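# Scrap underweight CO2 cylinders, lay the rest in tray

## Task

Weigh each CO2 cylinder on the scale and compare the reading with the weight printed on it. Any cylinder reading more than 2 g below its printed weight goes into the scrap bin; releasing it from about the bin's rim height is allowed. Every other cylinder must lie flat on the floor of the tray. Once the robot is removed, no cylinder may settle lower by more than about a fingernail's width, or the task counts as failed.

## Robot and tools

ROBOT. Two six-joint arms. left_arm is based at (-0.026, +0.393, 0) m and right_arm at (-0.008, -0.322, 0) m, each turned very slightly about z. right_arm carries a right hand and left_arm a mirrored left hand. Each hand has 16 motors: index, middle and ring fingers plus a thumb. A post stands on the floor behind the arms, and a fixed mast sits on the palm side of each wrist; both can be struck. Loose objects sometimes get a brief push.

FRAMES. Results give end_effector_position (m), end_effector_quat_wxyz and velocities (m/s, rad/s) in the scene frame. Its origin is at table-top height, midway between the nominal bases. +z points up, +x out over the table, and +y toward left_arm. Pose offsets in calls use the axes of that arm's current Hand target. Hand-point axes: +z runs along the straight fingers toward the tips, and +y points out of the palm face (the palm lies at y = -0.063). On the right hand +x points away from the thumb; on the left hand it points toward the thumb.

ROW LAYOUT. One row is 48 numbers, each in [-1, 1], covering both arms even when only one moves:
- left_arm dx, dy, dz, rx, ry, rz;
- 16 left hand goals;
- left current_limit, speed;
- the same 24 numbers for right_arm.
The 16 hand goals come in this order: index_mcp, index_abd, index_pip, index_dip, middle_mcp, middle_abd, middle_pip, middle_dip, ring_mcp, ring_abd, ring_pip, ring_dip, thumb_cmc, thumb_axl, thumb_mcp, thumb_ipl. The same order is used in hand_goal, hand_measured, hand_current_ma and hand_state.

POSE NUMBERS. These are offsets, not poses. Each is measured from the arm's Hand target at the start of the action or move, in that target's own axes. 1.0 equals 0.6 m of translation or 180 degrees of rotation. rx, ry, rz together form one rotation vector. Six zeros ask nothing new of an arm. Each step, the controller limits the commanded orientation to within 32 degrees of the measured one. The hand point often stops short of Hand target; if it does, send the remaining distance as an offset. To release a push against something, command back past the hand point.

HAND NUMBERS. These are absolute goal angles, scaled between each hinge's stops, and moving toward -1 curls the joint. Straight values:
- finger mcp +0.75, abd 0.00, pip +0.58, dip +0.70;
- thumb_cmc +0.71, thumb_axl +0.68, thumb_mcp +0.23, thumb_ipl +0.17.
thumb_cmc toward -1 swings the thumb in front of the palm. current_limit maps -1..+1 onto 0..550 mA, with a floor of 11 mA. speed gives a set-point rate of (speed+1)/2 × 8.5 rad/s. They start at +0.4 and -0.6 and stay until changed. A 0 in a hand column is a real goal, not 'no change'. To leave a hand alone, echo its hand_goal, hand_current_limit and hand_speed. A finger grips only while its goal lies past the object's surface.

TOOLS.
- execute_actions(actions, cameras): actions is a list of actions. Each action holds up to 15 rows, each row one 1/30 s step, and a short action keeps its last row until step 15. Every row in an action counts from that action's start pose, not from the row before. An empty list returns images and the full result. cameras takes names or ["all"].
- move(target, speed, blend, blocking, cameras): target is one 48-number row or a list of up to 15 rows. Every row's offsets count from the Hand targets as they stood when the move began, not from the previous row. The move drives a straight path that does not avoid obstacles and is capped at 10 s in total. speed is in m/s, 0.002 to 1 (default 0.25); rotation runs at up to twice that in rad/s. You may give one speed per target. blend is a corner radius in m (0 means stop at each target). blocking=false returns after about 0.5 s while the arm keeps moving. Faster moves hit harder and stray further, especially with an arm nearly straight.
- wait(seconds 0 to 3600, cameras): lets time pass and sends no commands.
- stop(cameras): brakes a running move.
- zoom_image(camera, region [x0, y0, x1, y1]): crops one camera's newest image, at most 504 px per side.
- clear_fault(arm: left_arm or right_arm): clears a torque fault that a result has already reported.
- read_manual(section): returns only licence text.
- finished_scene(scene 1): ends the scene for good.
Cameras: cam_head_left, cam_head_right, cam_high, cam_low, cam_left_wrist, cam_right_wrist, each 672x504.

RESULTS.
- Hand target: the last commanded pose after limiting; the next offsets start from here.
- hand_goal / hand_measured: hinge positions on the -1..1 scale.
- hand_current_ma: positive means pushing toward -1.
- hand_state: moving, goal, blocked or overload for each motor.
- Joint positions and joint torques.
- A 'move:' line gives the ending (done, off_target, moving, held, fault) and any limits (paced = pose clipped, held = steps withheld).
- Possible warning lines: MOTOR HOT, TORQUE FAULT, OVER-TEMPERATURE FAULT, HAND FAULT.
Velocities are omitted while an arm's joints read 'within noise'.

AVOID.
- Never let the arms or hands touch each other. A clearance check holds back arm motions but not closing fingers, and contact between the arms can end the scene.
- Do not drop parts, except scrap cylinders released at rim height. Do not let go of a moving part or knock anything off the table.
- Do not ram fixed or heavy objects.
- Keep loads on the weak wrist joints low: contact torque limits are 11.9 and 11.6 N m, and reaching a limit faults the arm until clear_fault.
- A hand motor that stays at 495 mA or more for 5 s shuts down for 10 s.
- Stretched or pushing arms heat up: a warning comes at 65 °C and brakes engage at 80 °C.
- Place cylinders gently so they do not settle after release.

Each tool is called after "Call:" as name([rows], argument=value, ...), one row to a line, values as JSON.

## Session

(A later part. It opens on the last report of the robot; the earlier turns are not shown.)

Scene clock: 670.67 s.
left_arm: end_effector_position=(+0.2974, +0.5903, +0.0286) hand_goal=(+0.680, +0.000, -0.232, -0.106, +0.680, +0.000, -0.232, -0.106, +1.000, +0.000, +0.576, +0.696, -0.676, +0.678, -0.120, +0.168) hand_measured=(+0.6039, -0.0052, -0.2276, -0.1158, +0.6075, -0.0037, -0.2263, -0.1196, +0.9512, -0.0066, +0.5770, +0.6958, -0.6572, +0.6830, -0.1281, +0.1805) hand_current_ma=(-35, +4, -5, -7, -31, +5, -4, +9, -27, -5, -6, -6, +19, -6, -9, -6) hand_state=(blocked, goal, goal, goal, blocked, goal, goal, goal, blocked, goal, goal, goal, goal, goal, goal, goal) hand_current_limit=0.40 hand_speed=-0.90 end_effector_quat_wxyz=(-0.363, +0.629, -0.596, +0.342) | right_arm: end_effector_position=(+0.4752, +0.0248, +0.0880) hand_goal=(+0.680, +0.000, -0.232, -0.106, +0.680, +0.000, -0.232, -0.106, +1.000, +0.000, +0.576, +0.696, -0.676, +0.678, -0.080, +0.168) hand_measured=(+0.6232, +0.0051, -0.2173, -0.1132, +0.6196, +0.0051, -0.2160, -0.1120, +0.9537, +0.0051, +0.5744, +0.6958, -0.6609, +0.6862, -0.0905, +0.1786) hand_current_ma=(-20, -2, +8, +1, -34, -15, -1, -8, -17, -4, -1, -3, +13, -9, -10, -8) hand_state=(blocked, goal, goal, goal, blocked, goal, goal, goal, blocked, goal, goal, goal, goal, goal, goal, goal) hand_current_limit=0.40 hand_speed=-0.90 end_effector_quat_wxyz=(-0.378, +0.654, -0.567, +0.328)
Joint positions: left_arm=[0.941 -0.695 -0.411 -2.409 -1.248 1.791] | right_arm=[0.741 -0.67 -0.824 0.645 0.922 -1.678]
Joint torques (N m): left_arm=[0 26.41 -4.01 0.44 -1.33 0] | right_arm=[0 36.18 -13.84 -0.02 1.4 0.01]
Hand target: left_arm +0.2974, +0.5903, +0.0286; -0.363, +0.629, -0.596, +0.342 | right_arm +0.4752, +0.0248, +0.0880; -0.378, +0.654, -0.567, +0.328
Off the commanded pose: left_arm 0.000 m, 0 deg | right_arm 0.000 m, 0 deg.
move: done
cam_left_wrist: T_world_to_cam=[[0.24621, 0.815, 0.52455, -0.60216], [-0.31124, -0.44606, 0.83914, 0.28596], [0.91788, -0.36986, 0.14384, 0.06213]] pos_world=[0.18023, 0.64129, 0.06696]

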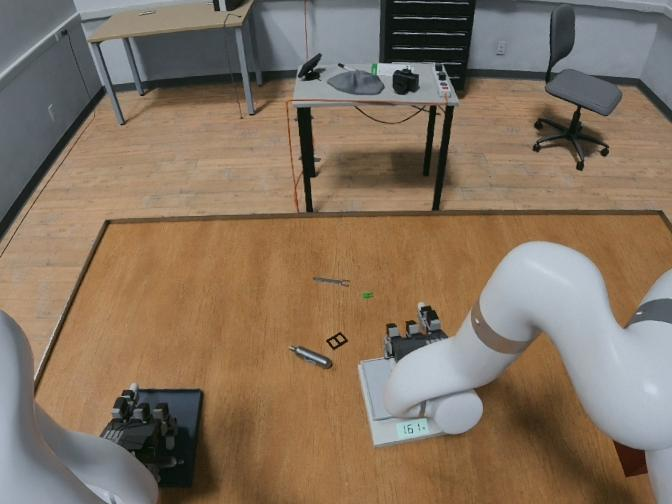

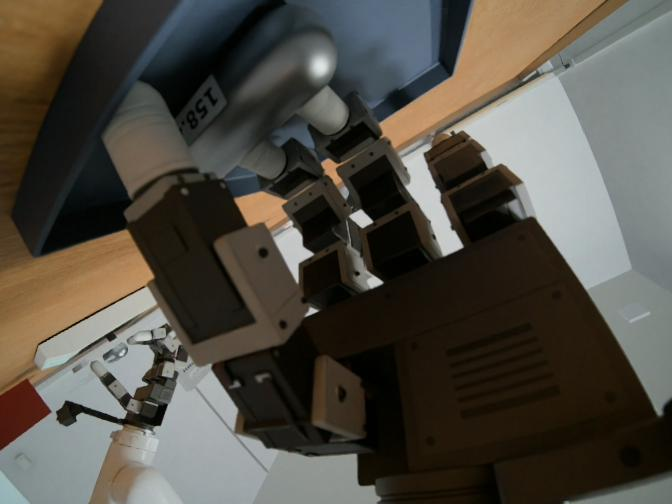

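Call:
move([
  [0,-0.0433,-0.025,0,0,0,0.68,0,-0.232,-0.107,0.68,0,-0.232,-0.107,1,0,0.576,0.696,-0.676,0.678,-0.12,0.168,0.4,-0.9,0,-0.0433,-0.025,0,0,0,0.68,0,-0.232,-0.107,0.68,0,-0.232,-0.107,1,0,0.576,0.696,-0.676,0.678,-0.08,0.168,0.4,-0.9],
], speed=0.04, cameras=["cam_head_left","cam_left_wrist","cam_right_wrist"])

Call:
zoom_image(camera="cam_head_left", region=[380, 400, 460, 450])

Scene clock: 677.97 s.
left_arm: end_effector_position=(+0.2974, +0.5903, +0.0586) hand_goal=(+0.680, +0.000, -0.232, -0.106, +0.680, +0.000, -0.232, -0.106, +1.000, +0.000, +0.576, +0.696, -0.676, +0.678, -0.120, +0.168) hand_measured=(+0.6027, -0.0052, -0.2276, -0.1145, +0.6063, -0.0037, -0.2263, -0.1183, +0.9524, -0.0066, +0.5770, +0.6958, -0.6572, +0.6841, -0.1271, +0.1805) hand_current_ma=(-40, +7, -10, -3, -30, +6, -2, +3, -33, +1, -3, -14, +15, -2, -2, -4) hand_state=(blocked, goal, goal, goal, blocked, goal, goal, goal, blocked, goal, goal, goal, goal, goal, goal, goal) hand_current_limit=0.40 hand_speed=-0.90 end_effector_quat_wxyz=(-0.363, +0.629, -0.596, +0.342) | right_arm: end_effector_position=(+0.4752, +0.0248, +0.1180) hand_goal=(+0.680, +0.000, -0.232, -0.106, +0.680, +0.000, -0.232, -0.106, +1.000, +0.000, +0.576, +0.696, -0.676, +0.678, -0.080, +0.168) hand_measured=(+0.6244, +0.0051, -0.2173, -0.1132, +0.6196, +0.0051, -0.2160, -0.1107, +0.9537, +0.0051, +0.5744, +0.6971, -0.6609, +0.6862, -0.0905, +0.1786) hand_current_ma=(-19, -3, +8, +9, -29, -10, +3, -6, -16, -7, +5, +2, +4, -11, -24, +6) hand_state=(blocked, goal, goal, goal, blocked, goal, goal, goal, blocked, goal, goal, goal, goal, goal, goal, goal) hand_current_limit=0.40 hand_speed=-0.90 end_effector_quat_wxyz=(-0.378, +0.654, -0.567, +0.328)
Joint positions: left_arm=[0.941 -0.58 -0.377 -2.389 -1.189 1.733] | right_arm=[0.741 -0.597 -0.809 0.674 0.876 -1.724]
Joint torques (N m): left_arm=[0 24.78 -5.59 0.31 -1.35 0] | right_arm=[0 35.05 -14.83 -0.03 1.39 -1.84]
Hand target: left_arm +0.2974, +0.5903, +0.0586; -0.363, +0.629, -0.596, +0.342 | right_arm +0.4752, +0.0248, +0.1180; -0.378, +0.654, -0.567, +0.328
Off the commanded pose: left_arm 0.000 m, 0 deg | right_arm 0.000 m, 0 deg.
move: done
cam_left_wrist: T_world_to_cam=[[0.24621, 0.815, 0.52455, -0.61784], [-0.31124, -0.44606, 0.83914, 0.26077], [0.91788, -0.36986, 0.14384, 0.05768]] pos_world=[0.18033, 0.64119, 0.09696]
cam_right_wrist: T_world_to_cam=[[-0.39716, 0.72266, -0.56571, 0.27122], [-0.40132, 0.4176, 0.8152, 0.0434], [0.82535, 0.55079, 0.12416, -0.29645]] pos_world=[0.36981, -0.05084, 0.15485]

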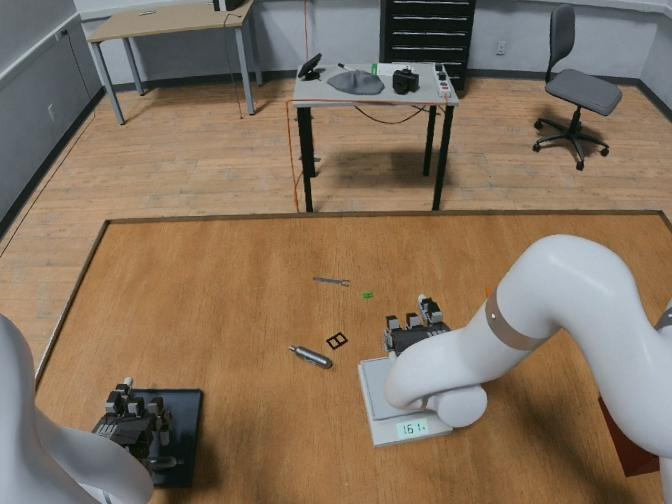

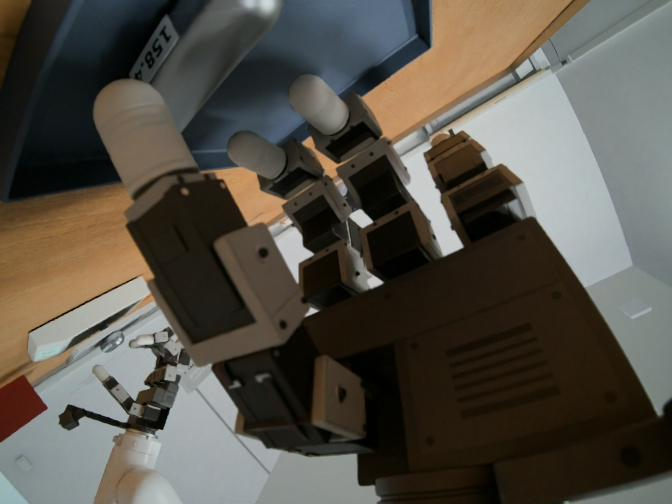

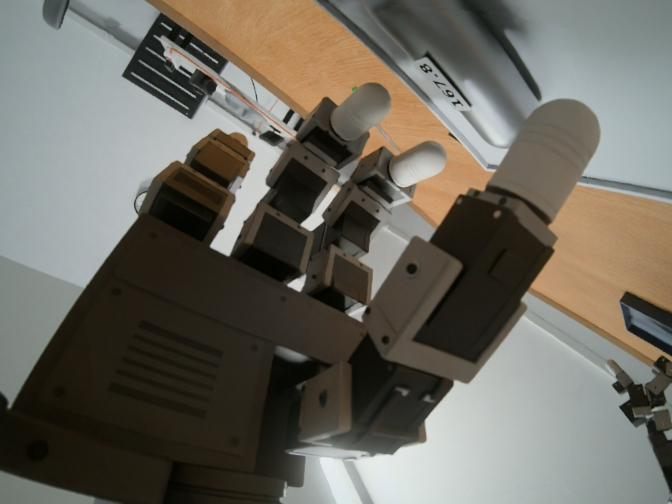

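Scaled by 6.300.

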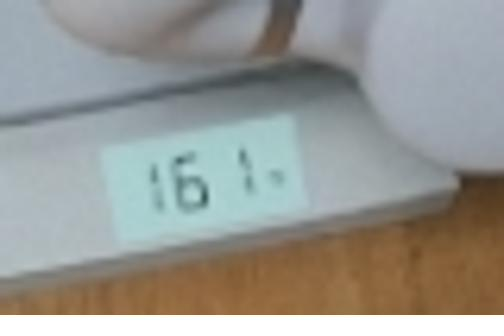

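Call:
move([
  [0,-0.3175,-0.1833,0,0,0,0.68,0,-0.232,-0.107,0.68,0,-0.232,-0.107,1,0,0.576,0.696,-0.676,0.678,-0.12,0.168,0.4,-0.9,0,0.0426,0.0246,0,0,0,0.68,0,-0.232,-0.107,0.68,0,-0.232,-0.107,1,0,0.576,0.696,-0.676,0.678,-0.08,0.168,0.4,-0.9],
  [0,-0.3175,-0.1833,0,0,0,0.72,0,-0.232,-0.107,0.72,0,-0.232,-0.107,1,0,0.576,0.696,-0.676,0.678,-0.056,0.168,0.4,-0.6,0,0.0426,0.0246,0,0,0,0.48,0,-0.232,-0.107,0.48,0,-0.232,-0.107,1,0,0.576,0.696,-0.676,0.678,-0.19,0.168,0.4,-0.85],
  [0,-0.3175,-0.1833,0,0,0,0.72,0,-0.232,-0.107,0.72,0,-0.232,-0.107,1,0,0.576,0.696,-0.676,0.678,-0.056,0.168,0.4,-0.6,0,0.0426,0.0246,0,0,0,0.35,0,-0.26,-0.14,0.35,0,-0.26,-0.14,1,0,0.576,0.696,-0.676,0.678,-0.4,0.1,0.4,-0.85],
  [0,-0.3175,-0.1833,0,0,0,0.72,0,-0.232,-0.107,0.72,0,-0.232,-0.107,1,0,0.576,0.696,-0.676,0.678,-0.056,0.168,0.4,-0.6,0,0.0426,0.0246,0,0,0,0.17,0,-0.32,-0.16,0.15,0,-0.32,-0.16,1,0,0.576,0.696,-0.676,0.678,-0.65,0,0.4,-0.85],
], speed=[0.2,0.1,0.1,0.1], cameras=["cam_head_left","cam_low","cam_right_wrist"])

Call:
zoom_image(camera="cam_low", region=[490, 70, 650, 210])

Scene clock: 687.30 s.
left_arm: end_effector_position=(+0.2979, +0.5899, +0.2785) hand_goal=(+0.720, +0.000, -0.232, -0.106, +0.720, +0.000, -0.232, -0.106, +1.000, +0.000, +0.576, +0.696, -0.676, +0.678, -0.056, +0.168) hand_measured=(+0.6401, +0.0007, -0.2276, -0.1158, +0.6437, +0.0007, -0.2263, -0.1196, +0.9512, -0.0008, +0.5770, +0.6971, -0.6572, +0.6830, -0.0648, +0.1767) hand_current_ma=(-46, +2, -8, -9, -28, +6, -4, +1, -19, +4, -11, -5, +12, -2, -8, -2) hand_state=(blocked, goal, goal, goal, blocked, goal, goal, goal, blocked, goal, goal, goal, goal, goal, goal, goal) hand_current_limit=0.40 hand_speed=-0.60 end_effector_quat_wxyz=(-0.363, +0.629, -0.596, +0.342) | right_arm: end_effector_position=(+0.4752, +0.0248, +0.0885) hand_goal=(+0.170, +0.000, -0.320, -0.160, +0.150, +0.000, -0.320, -0.160, +1.000, +0.000, +0.576, +0.696, -0.676, +0.678, -0.650, +0.000) hand_measured=(+0.4206, +0.0051, -0.2353, -0.1285, +0.4170, +0.0051, -0.2327, -0.1298, +0.9524, +0.0051, +0.5744, +0.6958, -0.6622, +0.6862, -0.1875, +0.1576) hand_current_ma=(+186, -4, +46, +18, +201, +1, +32, +3, -17, -14, +0, -11, +8, -5, +377, +131) hand_state=(blocked, goal, blocked, blocked, blocked, goal, blocked, blocked, blocked, goal, goal, goal, goal, goal, blocked, blocked) hand_current_limit=0.40 hand_speed=-0.85 end_effector_quat_wxyz=(-0.378, +0.654, -0.567, +0.328)
Joint positions: left_arm=[0.939 0.198 -0.355 -1.93 -0.743 0.968] | right_arm=[0.741 -0.669 -0.824 0.646 0.921 -1.679]
Joint torques (N m): left_arm=[0 10.72 -17.59 -0.66 -1.12 0] | right_arm=[0 36.15 -13.84 -0.02 1.38 0.01]
Hand target: left_arm +0.2979, +0.5899, +0.2785; -0.363, +0.629, -0.596, +0.342 | right_arm +0.4752, +0.0248, +0.0885; -0.378, +0.654, -0.567, +0.328
Off the commanded pose: left_arm 0.000 m, 0 deg | right_arm 0.000 m, 0 deg.
move: done
cam_right_wrist: T_world_to_cam=[[-0.39711, 0.72269, -0.56571, 0.25462], [-0.40138, 0.41756, 0.81519, 0.06756], [0.82534, 0.55079, 0.12426, -0.29282]] pos_world=[0.36991, -0.05094, 0.12535]

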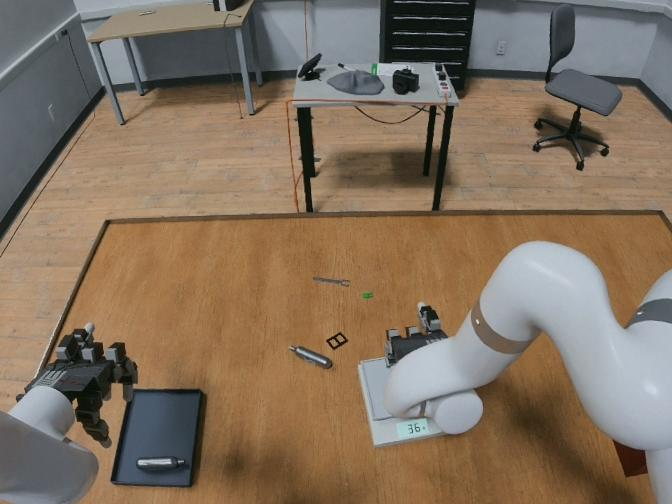

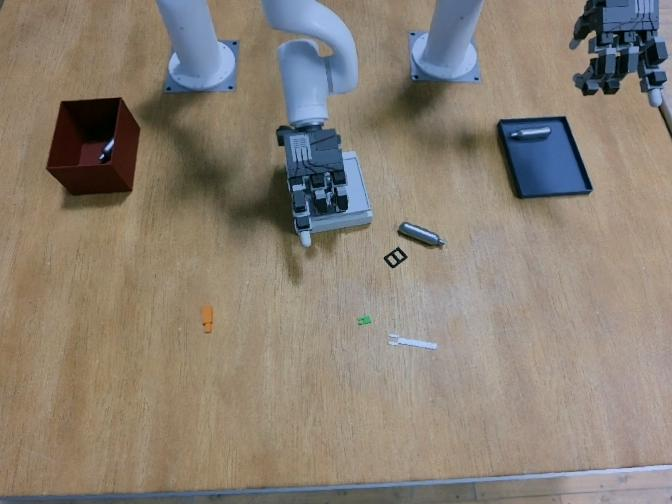

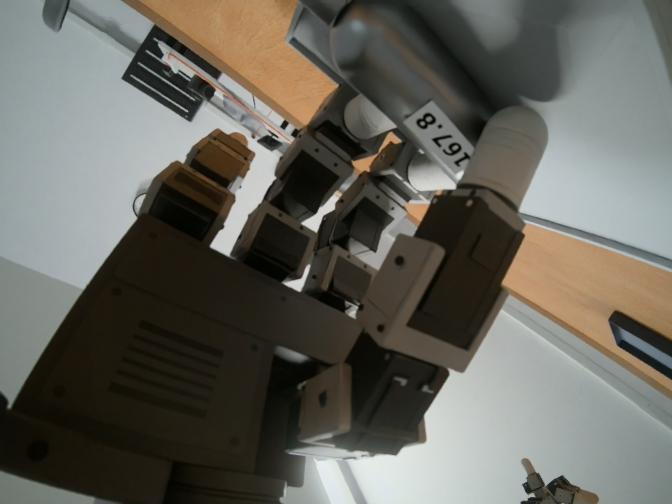

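Scaled by 3.150.

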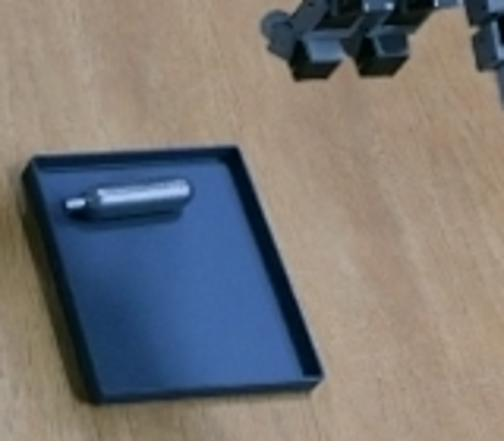

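Call:
zoom_image(camera="cam_low", region=[30, 80, 160, 210])

Call:
zoom_image(camera="cam_low", region=[380, 200, 470, 280])

Scaled by 3.877.

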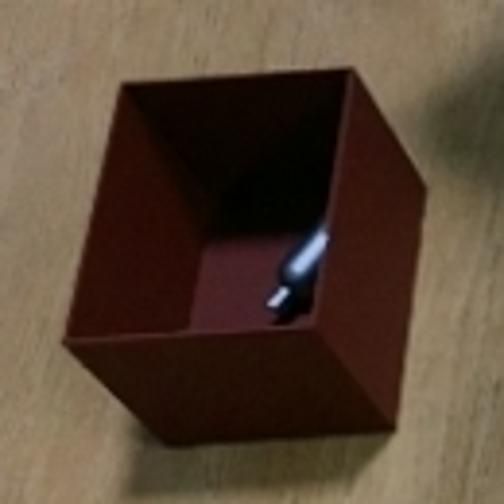

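Scaled by 5.600.

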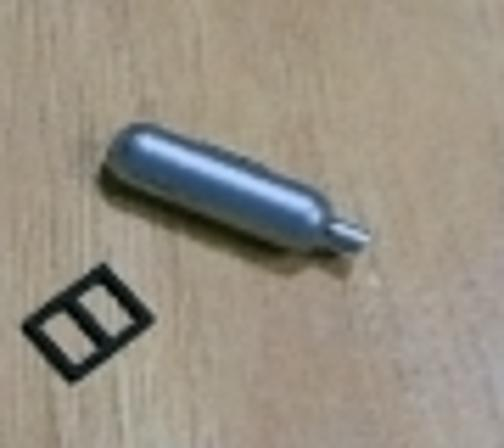

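Call:
zoom_image(camera="cam_head_left", region=[275, 325, 355, 385])

Scaled by 6.300.

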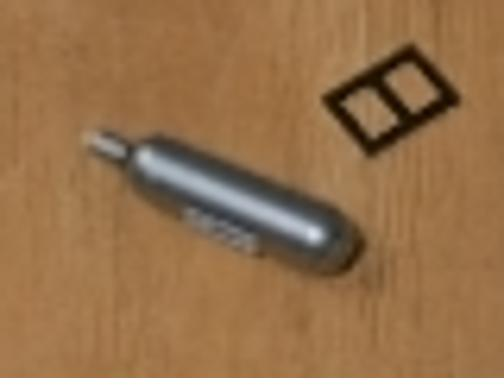

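Call:
move([
  [0,0,0,0,0,0,0.72,0,-0.232,-0.107,0.72,0,-0.232,-0.107,1,0,0.576,0.696,-0.676,0.678,-0.056,0.168,0.4,-0.6,0,-0.0455,-0.0262,0,0,0,0.17,0,-0.32,-0.16,0.15,0,-0.32,-0.16,1,0,0.576,0.696,-0.676,0.678,-0.65,0,0.4,-0.85],
  [0,0,0,0,0,0,0.72,0,-0.232,-0.107,0.72,0,-0.232,-0.107,1,0,0.576,0.696,-0.676,0.678,-0.056,0.168,0.4,-0.6,0,-0.2331,-0.1346,0,0,0,0.17,0,-0.32,-0.16,0.15,0,-0.32,-0.16,1,0,0.576,0.696,-0.676,0.678,-0.65,0,0.4,-0.85],
  [0.62847,0.01365,0.50463,0,0.12653,0.07306,0.72,0,-0.232,-0.107,0.72,0,-0.232,-0.107,1,0,0.576,0.696,-0.676,0.678,-0.056,0.168,0.4,-0.6,0.50793,-0.0990,-0.36678,0,0.23574,0.13611,0.17,0,-0.32,-0.16,0.15,0,-0.32,-0.16,1,0,0.576,0.696,-0.676,0.678,-0.65,0,0.4,-0.85],
], speed=[0.05,0.15,0.2], blend=[0.01,0.02,0], cameras=["cam_head_left","cam_low","cam_left_wrist"])

Scene clock: 728.77 s.
left_arm: end_effector_position=(+0.5762, +0.2280, +0.1189) hand_goal=(+0.720, +0.000, -0.232, -0.106, +0.720, +0.000, -0.232, -0.106, +1.000, +0.000, +0.576, +0.696, -0.676, +0.678, -0.056, +0.168) hand_measured=(+0.6401, -0.0023, -0.2276, -0.1158, +0.6437, -0.0008, -0.2276, -0.1196, +0.9512, -0.0023, +0.5770, +0.6958, -0.6622, +0.6841, -0.0648, +0.1757) hand_current_ma=(-36, +7, -12, -1, -24, +8, -6, -1, -32, -7, -7, -10, +13, -4, -2, -1) hand_state=(blocked, goal, goal, goal, blocked, goal, goal, goal, blocked, goal, goal, goal, goal, goal, goal, goal) hand_current_limit=0.40 hand_speed=-0.60 end_effector_quat_wxyz=(+0.275, -0.478, +0.723, -0.416) | right_arm: end_effector_position=(+0.3591, -0.2996, +0.2501) hand_goal=(+0.170, +0.000, -0.320, -0.160, +0.150, +0.000, -0.320, -0.160, +1.000, +0.000, +0.576, +0.696, -0.676, +0.678, -0.650, +0.000) hand_measured=(+0.4206, -0.0008, -0.2353, -0.1285, +0.4086, +0.0007, -0.2122, -0.1285, +0.9524, +0.0007, +0.5744, +0.6958, -0.6622, +0.6872, -0.1855, +0.1576) hand_current_ma=(+187, -2, +36, +20, +187, -5, +49, -1, -20, -10, -3, -2, +4, +0, +376, +133) hand_state=(blocked, goal, blocked, blocked, blocked, goal, blocked, blocked, blocked, goal, goal, goal, goal, goal, blocked, blocked) hand_current_limit=0.40 hand_speed=-0.85 end_effector_quat_wxyz=(+0.208, -0.360, +0.787, -0.455)
Joint positions: left_arm=[-0.118 -0.635 -0.888 -2.87 -0.799 1.494] | right_arm=[0.414 0.16 -0.299 1.416 0.906 -2.101]
Joint torques (N m): left_arm=[0 35.22 -14.44 -0.26 -1.36 0] | right_arm=[0 12.24 -18.1 -0.51 1.19 -1.79]
Hand target: left_arm +0.5762, +0.2280, +0.1189; +0.275, -0.477, +0.723, -0.416 | right_arm +0.3591, -0.2996, +0.2500; +0.208, -0.360, +0.787, -0.455
Off the commanded pose: left_arm 0.000 m, 0 deg | right_arm 0.000 m, 0 deg.
move: done
cam_left_wrist: T_world_to_cam=[[0.5823, 0.62196, 0.52354, -0.57238], [-0.47583, -0.26141, 0.83979, 0.18801], [0.65918, -0.73812, 0.14373, -0.1078]] pos_world=[0.49382, 0.32557, 0.15726]

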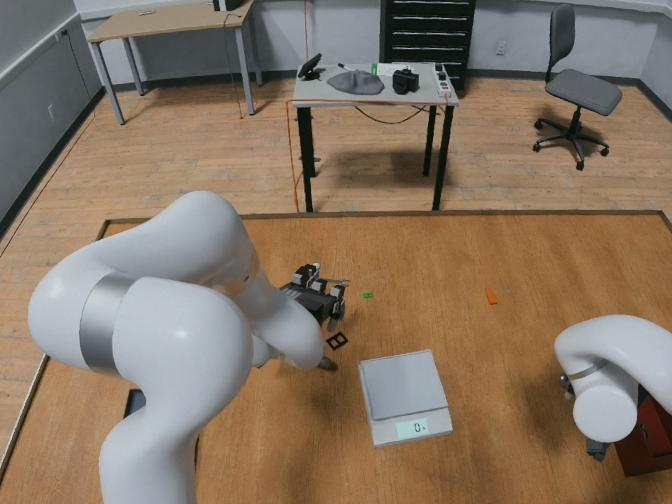

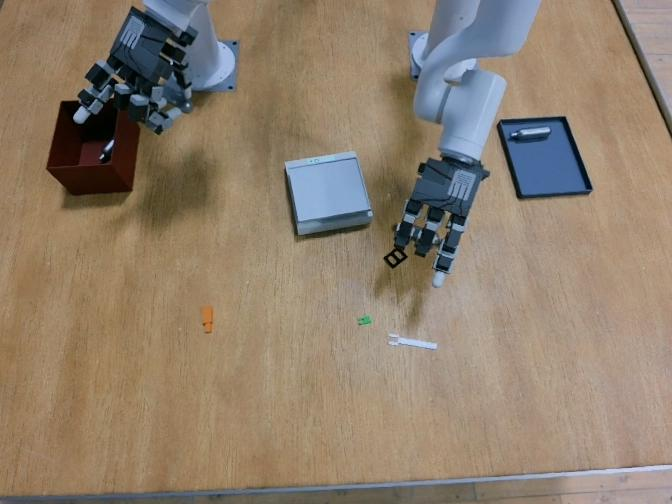

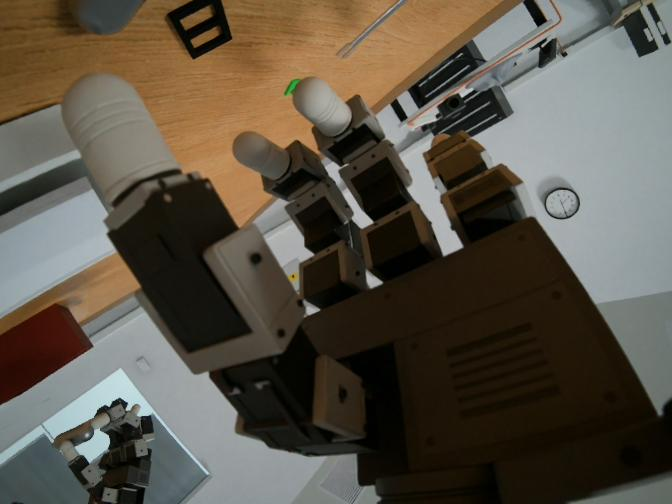

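Call:
move([
  [-0.0012,0.08427,0.05038,0,0,0,0.72,0,-0.232,-0.107,0.72,0,-0.232,-0.107,1,0,0.576,0.696,-0.676,0.678,-0.056,0.168,0.4,-0.6,0.43178,-0.14824,0.2567,0,0.23718,0.13694,0.17,0,-0.32,-0.16,0.15,0,-0.32,-0.16,1,0,0.576,0.696,-0.676,0.678,-0.65,0,0.4,-0.85],
  [-0.0012,0.08427,0.05038,0,0,0,0.72,0,-0.232,-0.107,0.72,0,-0.232,-0.107,1,0,0.576,0.696,-0.676,0.678,-0.056,0.168,0.4,-0.6,0.43178,-0.00391,0.34003,0,0.23718,0.13694,0.17,0,-0.32,-0.16,0.15,0,-0.32,-0.16,1,0,0.576,0.696,-0.676,0.678,-0.65,0,0.4,-0.85],
], speed=[0.2,0.1], blend=[0.01,0], cameras=["cam_head_right","cam_low","cam_high","cam_left_wrist","cam_right_wrist"])

Call:
zoom_image(camera="cam_low", region=[30, 40, 190, 200])

Call:
zoom_image(camera="cam_low", region=[370, 160, 510, 300])

Scene clock: 743.73 s.
left_arm: end_effector_position=(+0.5772, +0.2284, +0.0600) hand_goal=(+0.720, +0.000, -0.232, -0.106, +0.720, +0.000, -0.232, -0.106, +1.000, +0.000, +0.576, +0.696, -0.676, +0.678, -0.056, +0.168) hand_measured=(+0.6401, -0.0023, -0.2263, -0.1145, +0.6437, -0.0008, -0.2276, -0.1196, +0.9512, -0.0023, +0.5770, +0.6971, -0.6609, +0.6841, -0.0648, +0.1757) hand_current_ma=(-39, +3, -10, -5, -30, +1, -9, -3, -28, -5, -7, -7, +12, +4, -7, -3) hand_state=(blocked, goal, goal, goal, blocked, goal, goal, goal, blocked, goal, goal, goal, goal, goal, goal, goal) hand_current_limit=0.40 hand_speed=-0.60 end_effector_quat_wxyz=(+0.275, -0.477, +0.723, -0.416) | right_arm: end_effector_position=(+0.3242, -0.6120, +0.1502) hand_goal=(+0.170, +0.000, -0.320, -0.160, +0.150, +0.000, -0.320, -0.160, +1.000, +0.000, +0.576, +0.696, -0.676, +0.678, -0.650, +0.000) hand_measured=(+0.4194, +0.0051, -0.2353, -0.1285, +0.4074, +0.0051, -0.2109, -0.1285, +0.9537, +0.0007, +0.5744, +0.6958, -0.6609, +0.6862, -0.1865, +0.1576) hand_current_ma=(+185, -3, +36, +17, +187, +1, +46, +2, -17, -1, -1, -5, +2, -6, +382, +134) hand_state=(blocked, goal, blocked, blocked, blocked, goal, blocked, blocked, blocked, goal, goal, goal, goal, goal, blocked, blocked) hand_current_limit=0.40 hand_speed=-0.85 end_effector_quat_wxyz=(+0.000, +0.001, +0.866, -0.500)
Joint positions: left_arm=[-0.117 -0.773 -0.923 -2.892 -0.899 1.529] | right_arm=[-0.417 -0.335 -0.487 1.231 0.991 -1.736]
Joint torques (N m): left_arm=[0 37.24 -12.79 -0.16 -1.36 0] | right_arm=[0 25.26 -13.48 -0.16 1.37 1.99]
Hand target: left_arm +0.5772, +0.2284, +0.0600; +0.275, -0.477, +0.723, -0.416 | right_arm +0.3242, -0.6120, +0.1502; +0.000, +0.001, +0.866, -0.500
Off the commanded pose: left_arm 0.000 m, 0 deg | right_arm 0.000 m, 0 deg.
move: done
cam_left_wrist: T_world_to_cam=[[0.58237, 0.62188, 0.52355, -0.54238], [-0.47588, -0.26136, 0.83978, 0.23806], [0.65908, -0.73821, 0.14373, -0.09962]] pos_world=[0.49481, 0.32597, 0.09836]
cam_right_wrist: T_world_to_cam=[[0.77302, 0.28873, -0.56487, 0.04468], [0.47023, 0.33689, 0.81571, -0.10957], [0.42582, -0.89618, 0.12465, -0.58109]] pos_world=[0.26443, -0.49675, 0.18705]
Images, in order (width x height): cam_head_right 672x504, cam_high 672x504, cam_low 672x504, cam_left_wrist 672x504, cam_right_wrist 672x504.

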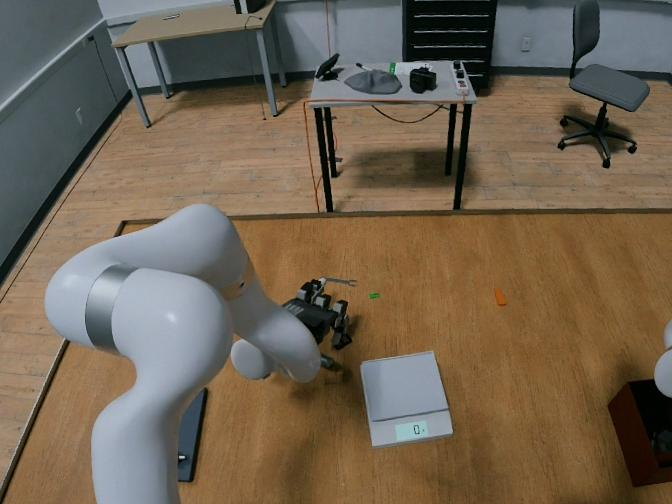

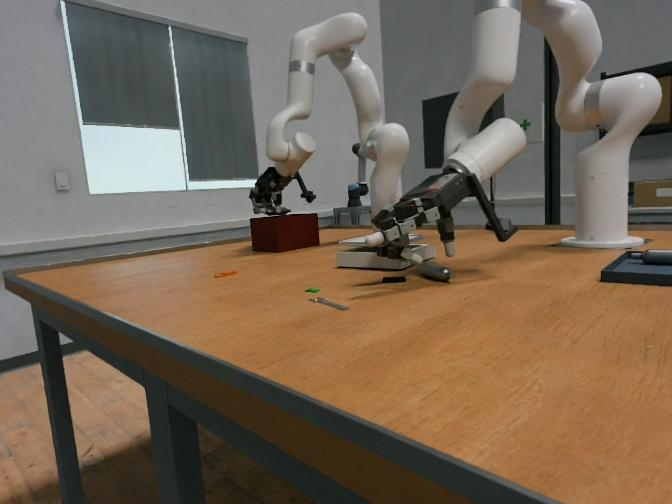

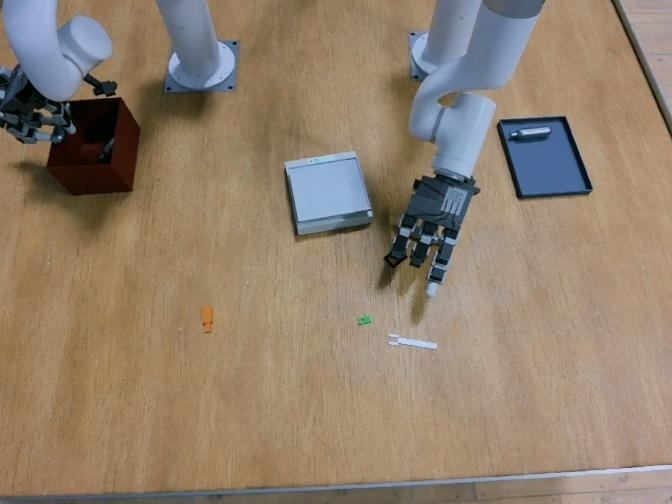

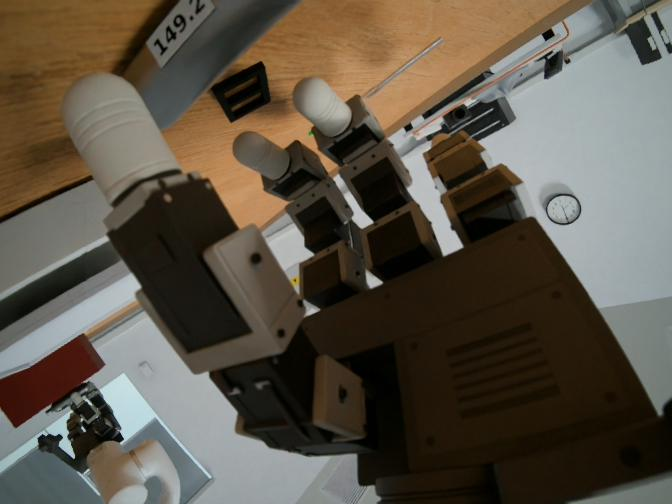

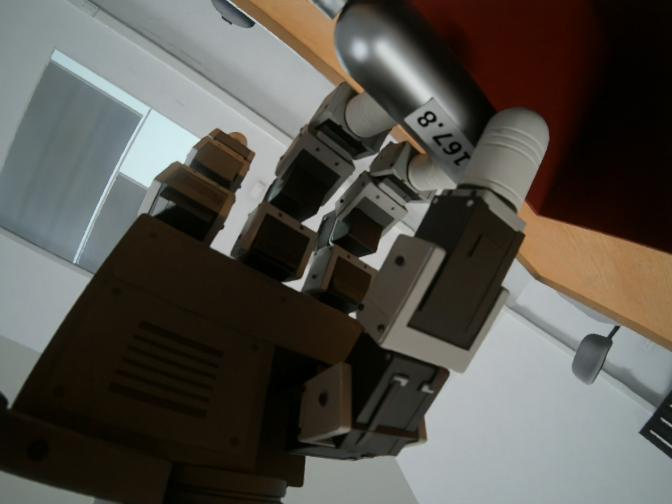

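Scaled by 3.150.

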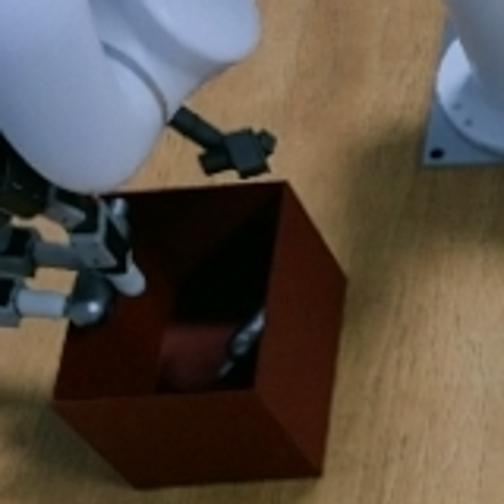

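Scaled by 3.600.

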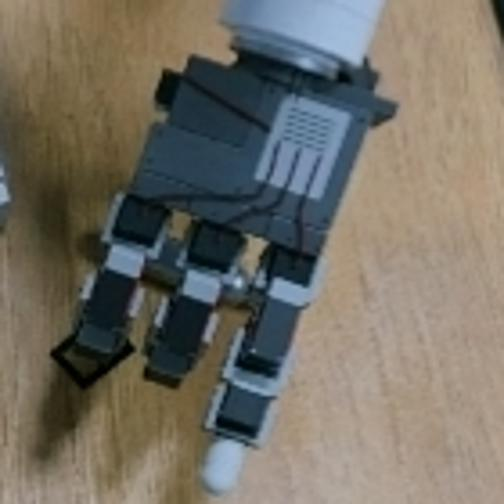

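Call:
move([
  [0,0.0001,0.0001,0,0,0,0.62,0,-0.232,-0.107,0.62,0,-0.232,-0.107,1,0,0.576,0.696,-0.676,0.678,-0.056,0.168,0.4,-0.6,0,0.00417,-0.00722,0,0,0,0.17,0,-0.32,-0.16,0.15,0,-0.32,-0.16,1,0,0.576,0.696,-0.676,0.678,-0.65,0,0.4,-0.85],
  [0,0.04258,0.02458,0,0,0,0.62,0,-0.232,-0.107,0.62,0,-0.232,-0.107,1,0,0.576,0.696,-0.676,0.678,-0.056,0.168,0.4,-0.6,0,0.00417,-0.00722,0,0,0,0.36,0,-0.24,-0.13,0.34,0,-0.24,-0.13,1,0,0.576,0.696,-0.676,0.678,-0.3,0.12,0.4,-0.85],
  [0,0.0498,0.02875,0,0,0,0.62,0,-0.232,-0.107,0.62,0,-0.232,-0.107,1,0,0.576,0.696,-0.676,0.678,-0.056,0.168,0.4,-0.6,0,0.00417,-0.00722,0,0,0,0.49,0,-0.232,-0.107,0.47,0,-0.232,-0.107,1,0,0.576,0.696,-0.676,0.678,-0.16,0.168,0.4,-0.85],
], speed=[0.05,0.04,0.03], cameras=["cam_low","cam_high","cam_left_wrist","cam_right_wrist"])

Call:
zoom_image(camera="cam_low", region=[30, 40, 190, 200])

Call:
zoom_image(camera="cam_high", region=[360, 180, 520, 300])

Scene clock: 766.97 s.
left_arm: end_effector_position=(+0.5771, +0.2285, +0.0255) hand_goal=(+0.620, +0.000, -0.232, -0.106, +0.620, +0.000, -0.232, -0.106, +1.000, +0.000, +0.576, +0.696, -0.676, +0.678, -0.056, +0.168) hand_measured=(+0.5979, -0.0052, -0.2519, -0.1260, +0.5979, -0.0008, -0.2276, -0.1183, +0.9512, -0.0023, +0.5770, +0.6958, -0.6609, +0.6841, -0.0648, +0.1757) hand_current_ma=(-5, +2, -16, -12, +3, +3, -10, -4, -28, +2, -3, -13, +14, -1, -1, -9) hand_state=(blocked, goal, goal, blocked, blocked, goal, goal, goal, blocked, goal, goal, goal, goal, goal, goal, goal) hand_current_limit=0.40 hand_speed=-0.60 end_effector_quat_wxyz=(+0.275, -0.477, +0.723, -0.416) | right_arm: end_effector_position=(+0.3242, -0.6070, +0.1502) hand_goal=(+0.490, +0.000, -0.232, -0.106, +0.470, +0.000, -0.232, -0.106, +1.000, +0.000, +0.576, +0.696, -0.676, +0.678, -0.160, +0.168) hand_measured=(+0.4472, +0.0051, -0.2199, -0.1132, +0.4254, +0.0065, -0.2173, -0.1120, +0.9537, +0.0036, +0.5744, +0.6958, -0.6835, +0.6746, -0.1657, +0.1605) hand_current_ma=(-12, -1, +4, +5, -17, +1, -4, -14, -13, -4, -10, -5, +5, -10, -17, -9) hand_state=(blocked, goal, goal, goal, blocked, goal, goal, goal, blocked, goal, goal, goal, goal, goal, goal, goal) hand_current_limit=0.40 hand_speed=-0.85 end_effector_quat_wxyz=(+0.000, +0.001, +0.866, -0.500)
Joint positions: left_arm=[-0.117 -0.856 -0.951 -2.902 -0.953 1.546] | right_arm=[-0.403 -0.332 -0.482 1.243 0.993 -1.734]
Joint torques (N m): left_arm=[0 38.29 -11.86 -0.1 -1.36 0] | right_arm=[0 25.1 -13.43 -0.16 1.37 0]
Hand target: left_arm +0.5771, +0.2285, +0.0255; +0.275, -0.477, +0.723, -0.416 | right_arm +0.3242, -0.6070, +0.1502; +0.000, +0.001, +0.866, -0.500
Off the commanded pose: left_arm 0.000 m, 0 deg | right_arm 0.000 m, 0 deg.
move: done
cam_left_wrist: T_world_to_cam=[[0.58237, 0.62188, 0.52355, -0.52432], [-0.47588, -0.26136, 0.83978, 0.26701], [0.65908, -0.73821, 0.14373, -0.09452]] pos_world=[0.49471, 0.32607, 0.06386]
cam_right_wrist: T_world_to_cam=[[0.77301, 0.28872, -0.56489, 0.04324], [0.47025, 0.3369, 0.8157, -0.11126], [0.42582, -0.89618, 0.12465, -0.57661]] pos_world=[0.26443, -0.49175, 0.18705]
Images, in order (width x height): cam_high 672x504, cam_low 672x504, cam_left_wrist 672x504, cam_right_wrist 672x504.

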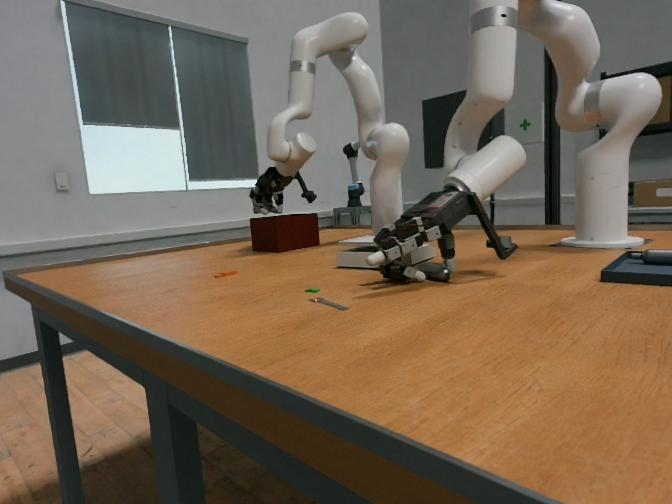

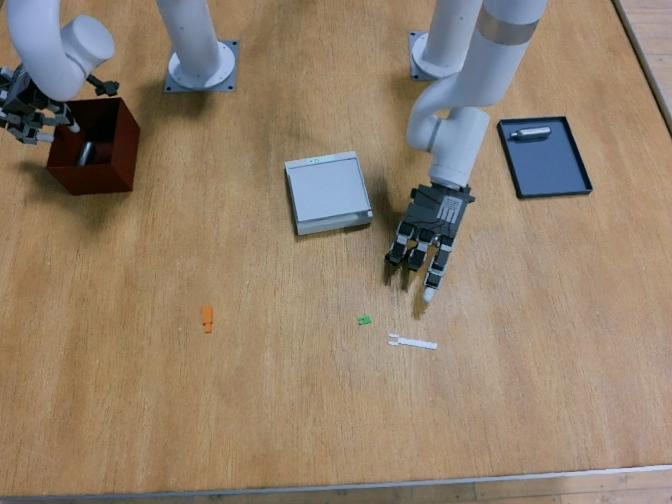

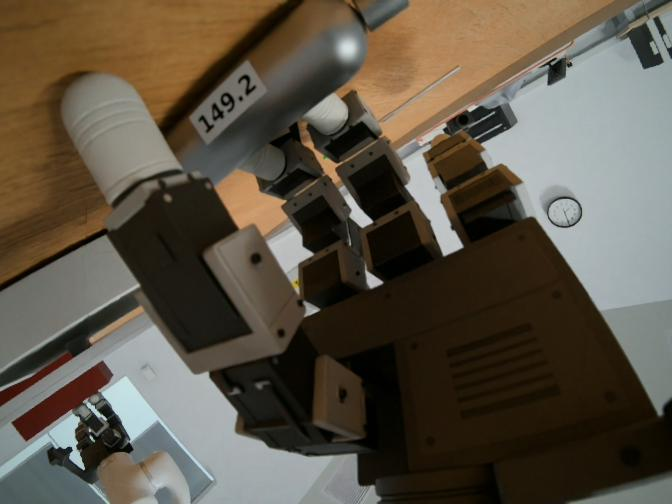

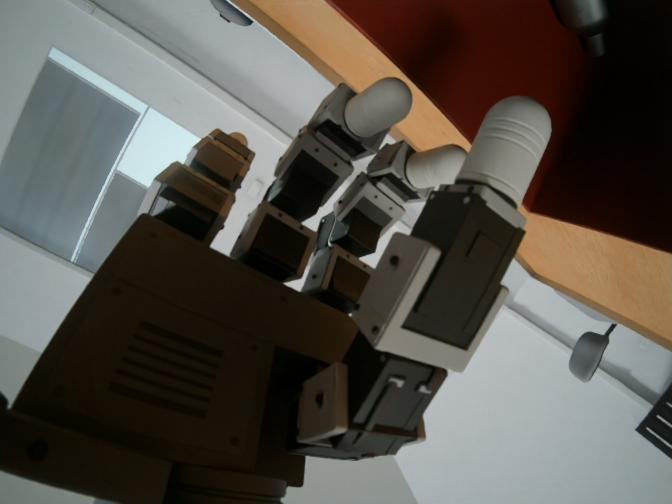

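Scaled by 3.150.

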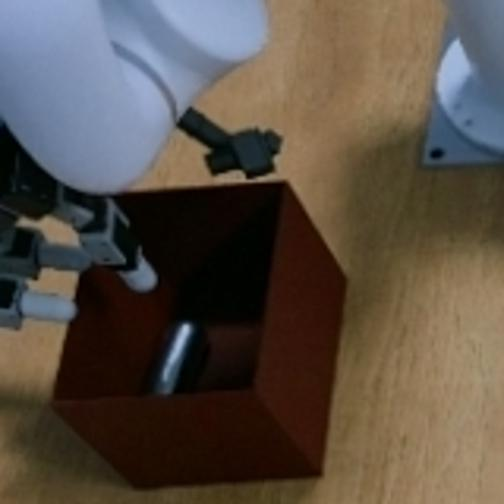

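Scaled by 3.150.

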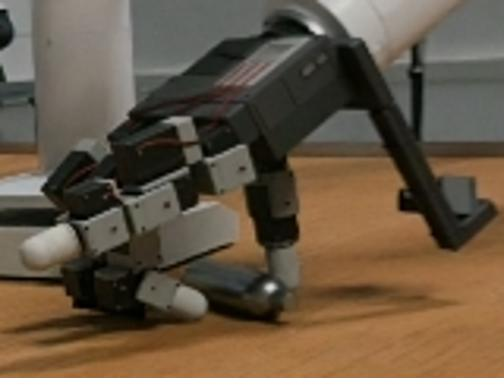

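Call:
move([
  [0,0.0001,0.0001,0,0,0,0.48,0,-0.232,-0.107,0.48,0,-0.232,-0.107,1,0,0.576,0.696,-0.676,0.678,-0.19,0.168,0.4,-0.85,0,0.0001,0,0,0,0,0.68,0,-0.232,-0.107,0.68,0,-0.232,-0.107,1,0,0.576,0.696,-0.676,0.678,-0.08,0.168,0.4,-0.8],
  [0,0.0001,0.0001,0,0,0,0.35,0,-0.26,-0.14,0.35,0,-0.26,-0.14,1,0,0.576,0.696,-0.676,0.678,-0.4,0.1,0.4,-0.85,0,-0.14433,-0.08333,0,0,0,0.72,0,-0.232,-0.107,0.72,0,-0.232,-0.107,1,0,0.576,0.696,-0.676,0.678,-0.056,0.168,0.4,-0.6],
  [0,0.0001,0.0001,0,0,0,0.17,0,-0.32,-0.16,0.15,0,-0.32,-0.16,1,0,0.576,0.696,-0.676,0.678,-0.65,0,0.4,-0.85,-0.05967,0.1115,-0.52643,0,-0.23718,-0.13694,0.72,0,-0.232,-0.107,0.72,0,-0.232,-0.107,1,0,0.576,0.696,-0.676,0.678,-0.056,0.168,0.4,-0.6],
], speed=[0.1,0.12,0.25], cameras=["cam_low","cam_head_left","cam_left_wrist"])

Call:
zoom_image(camera="cam_low", region=[30, 40, 190, 200])

Call:
zoom_image(camera="cam_low", region=[370, 160, 510, 300])

Scene clock: 779.80 s.
left_arm: end_effector_position=(+0.5771, +0.2285, +0.0254) hand_goal=(+0.170, +0.000, -0.320, -0.160, +0.150, +0.000, -0.320, -0.160, +1.000, +0.000, +0.576, +0.696, -0.676, +0.678, -0.650, +0.000) hand_measured=(+0.4303, -0.0052, -0.2417, -0.1298, +0.4327, -0.0037, -0.2263, -0.1247, +0.9512, -0.0023, +0.5770, +0.6958, -0.6572, +0.6872, -0.1954, +0.1567) hand_current_ma=(+191, +4, +24, +8, +219, +1, +43, +23, -32, +0, -5, -9, +17, +3, +385, +126) hand_state=(blocked, goal, blocked, blocked, blocked, goal, blocked, blocked, blocked, goal, goal, goal, goal, goal, blocked, blocked) hand_current_limit=0.40 hand_speed=-0.85 end_effector_quat_wxyz=(+0.275, -0.477, +0.723, -0.416) | right_arm: end_effector_position=(+0.3607, -0.3000, +0.2501) hand_goal=(+0.720, +0.000, -0.232, -0.106, +0.720, +0.000, -0.232, -0.106, +1.000, +0.000, +0.576, +0.696, -0.676, +0.678, -0.056, +0.168) hand_measured=(+0.6642, +0.0051, -0.2263, -0.1120, +0.6594, +0.0051, -0.2199, -0.1120, +0.9537, +0.0051, +0.5744, +0.6958, -0.6823, +0.6746, -0.0667, +0.1605) hand_current_ma=(-23, -1, -3, +11, -29, -3, -7, -3, -19, -5, -2, +3, -3, -11, -10, -11) hand_state=(blocked, goal, goal, goal, blocked, goal, goal, goal, blocked, goal, goal, goal, goal, goal, goal, goal) hand_current_limit=0.40 hand_speed=-0.60 end_effector_quat_wxyz=(+0.208, -0.360, +0.787, -0.455)
Joint positions: left_arm=[-0.117 -0.856 -0.951 -2.902 -0.953 1.546] | right_arm=[0.41 0.156 -0.303 1.412 0.904 -2.1]
Joint torques (N m): left_arm=[0 38.29 -11.84 -0.1 -1.35 -0.01] | right_arm=[0 12.39 -18.11 -0.51 1.21 1.75]
Hand target: left_arm +0.5771, +0.2285, +0.0254; +0.275, -0.477, +0.723, -0.416 | right_arm +0.3607, -0.3000, +0.2501; +0.208, -0.360, +0.787, -0.455
Off the commanded pose: left_arm 0.000 m, 0 deg | right_arm 0.000 m, 0 deg.
move: done
cam_left_wrist: T_world_to_cam=[[0.5823, 0.62196, 0.52354, -0.52432], [-0.47583, -0.26141, 0.83979, 0.26714], [0.65918, -0.73812, 0.14373, -0.09466]] pos_world=[0.49482, 0.32607, 0.06376]
Images, in order (width x height): cam_head_left 672x504, cam_low 672x504, cam_left_wrist 672x504.

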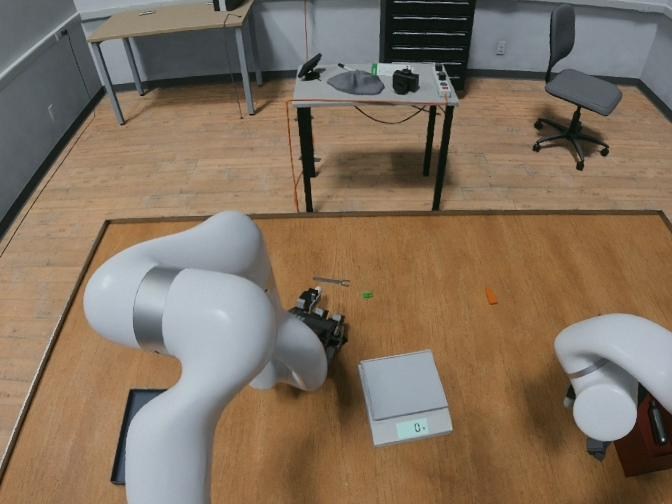

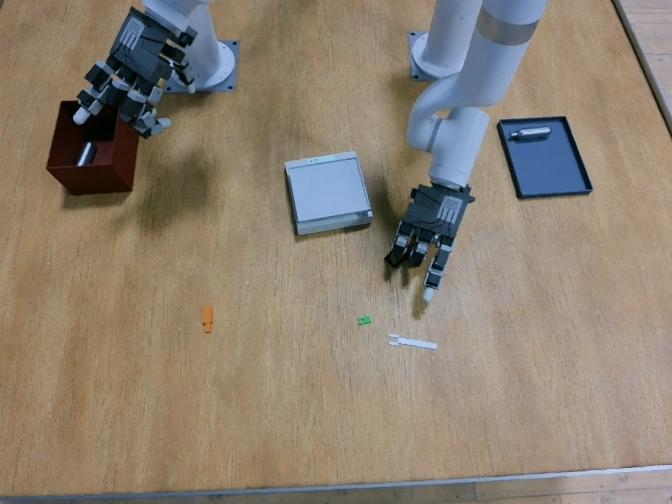

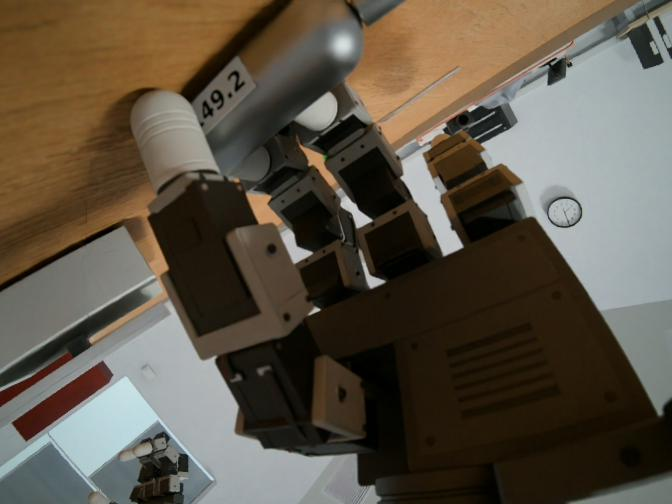

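Scaled by 3.150.

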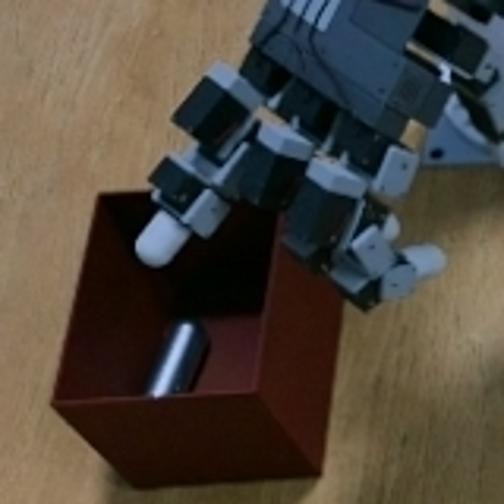

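Scaled by 3.600.

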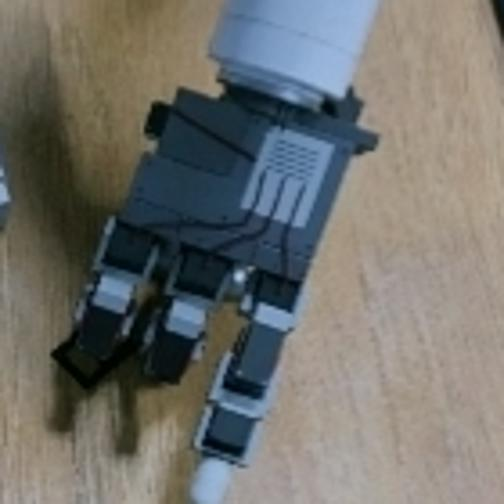

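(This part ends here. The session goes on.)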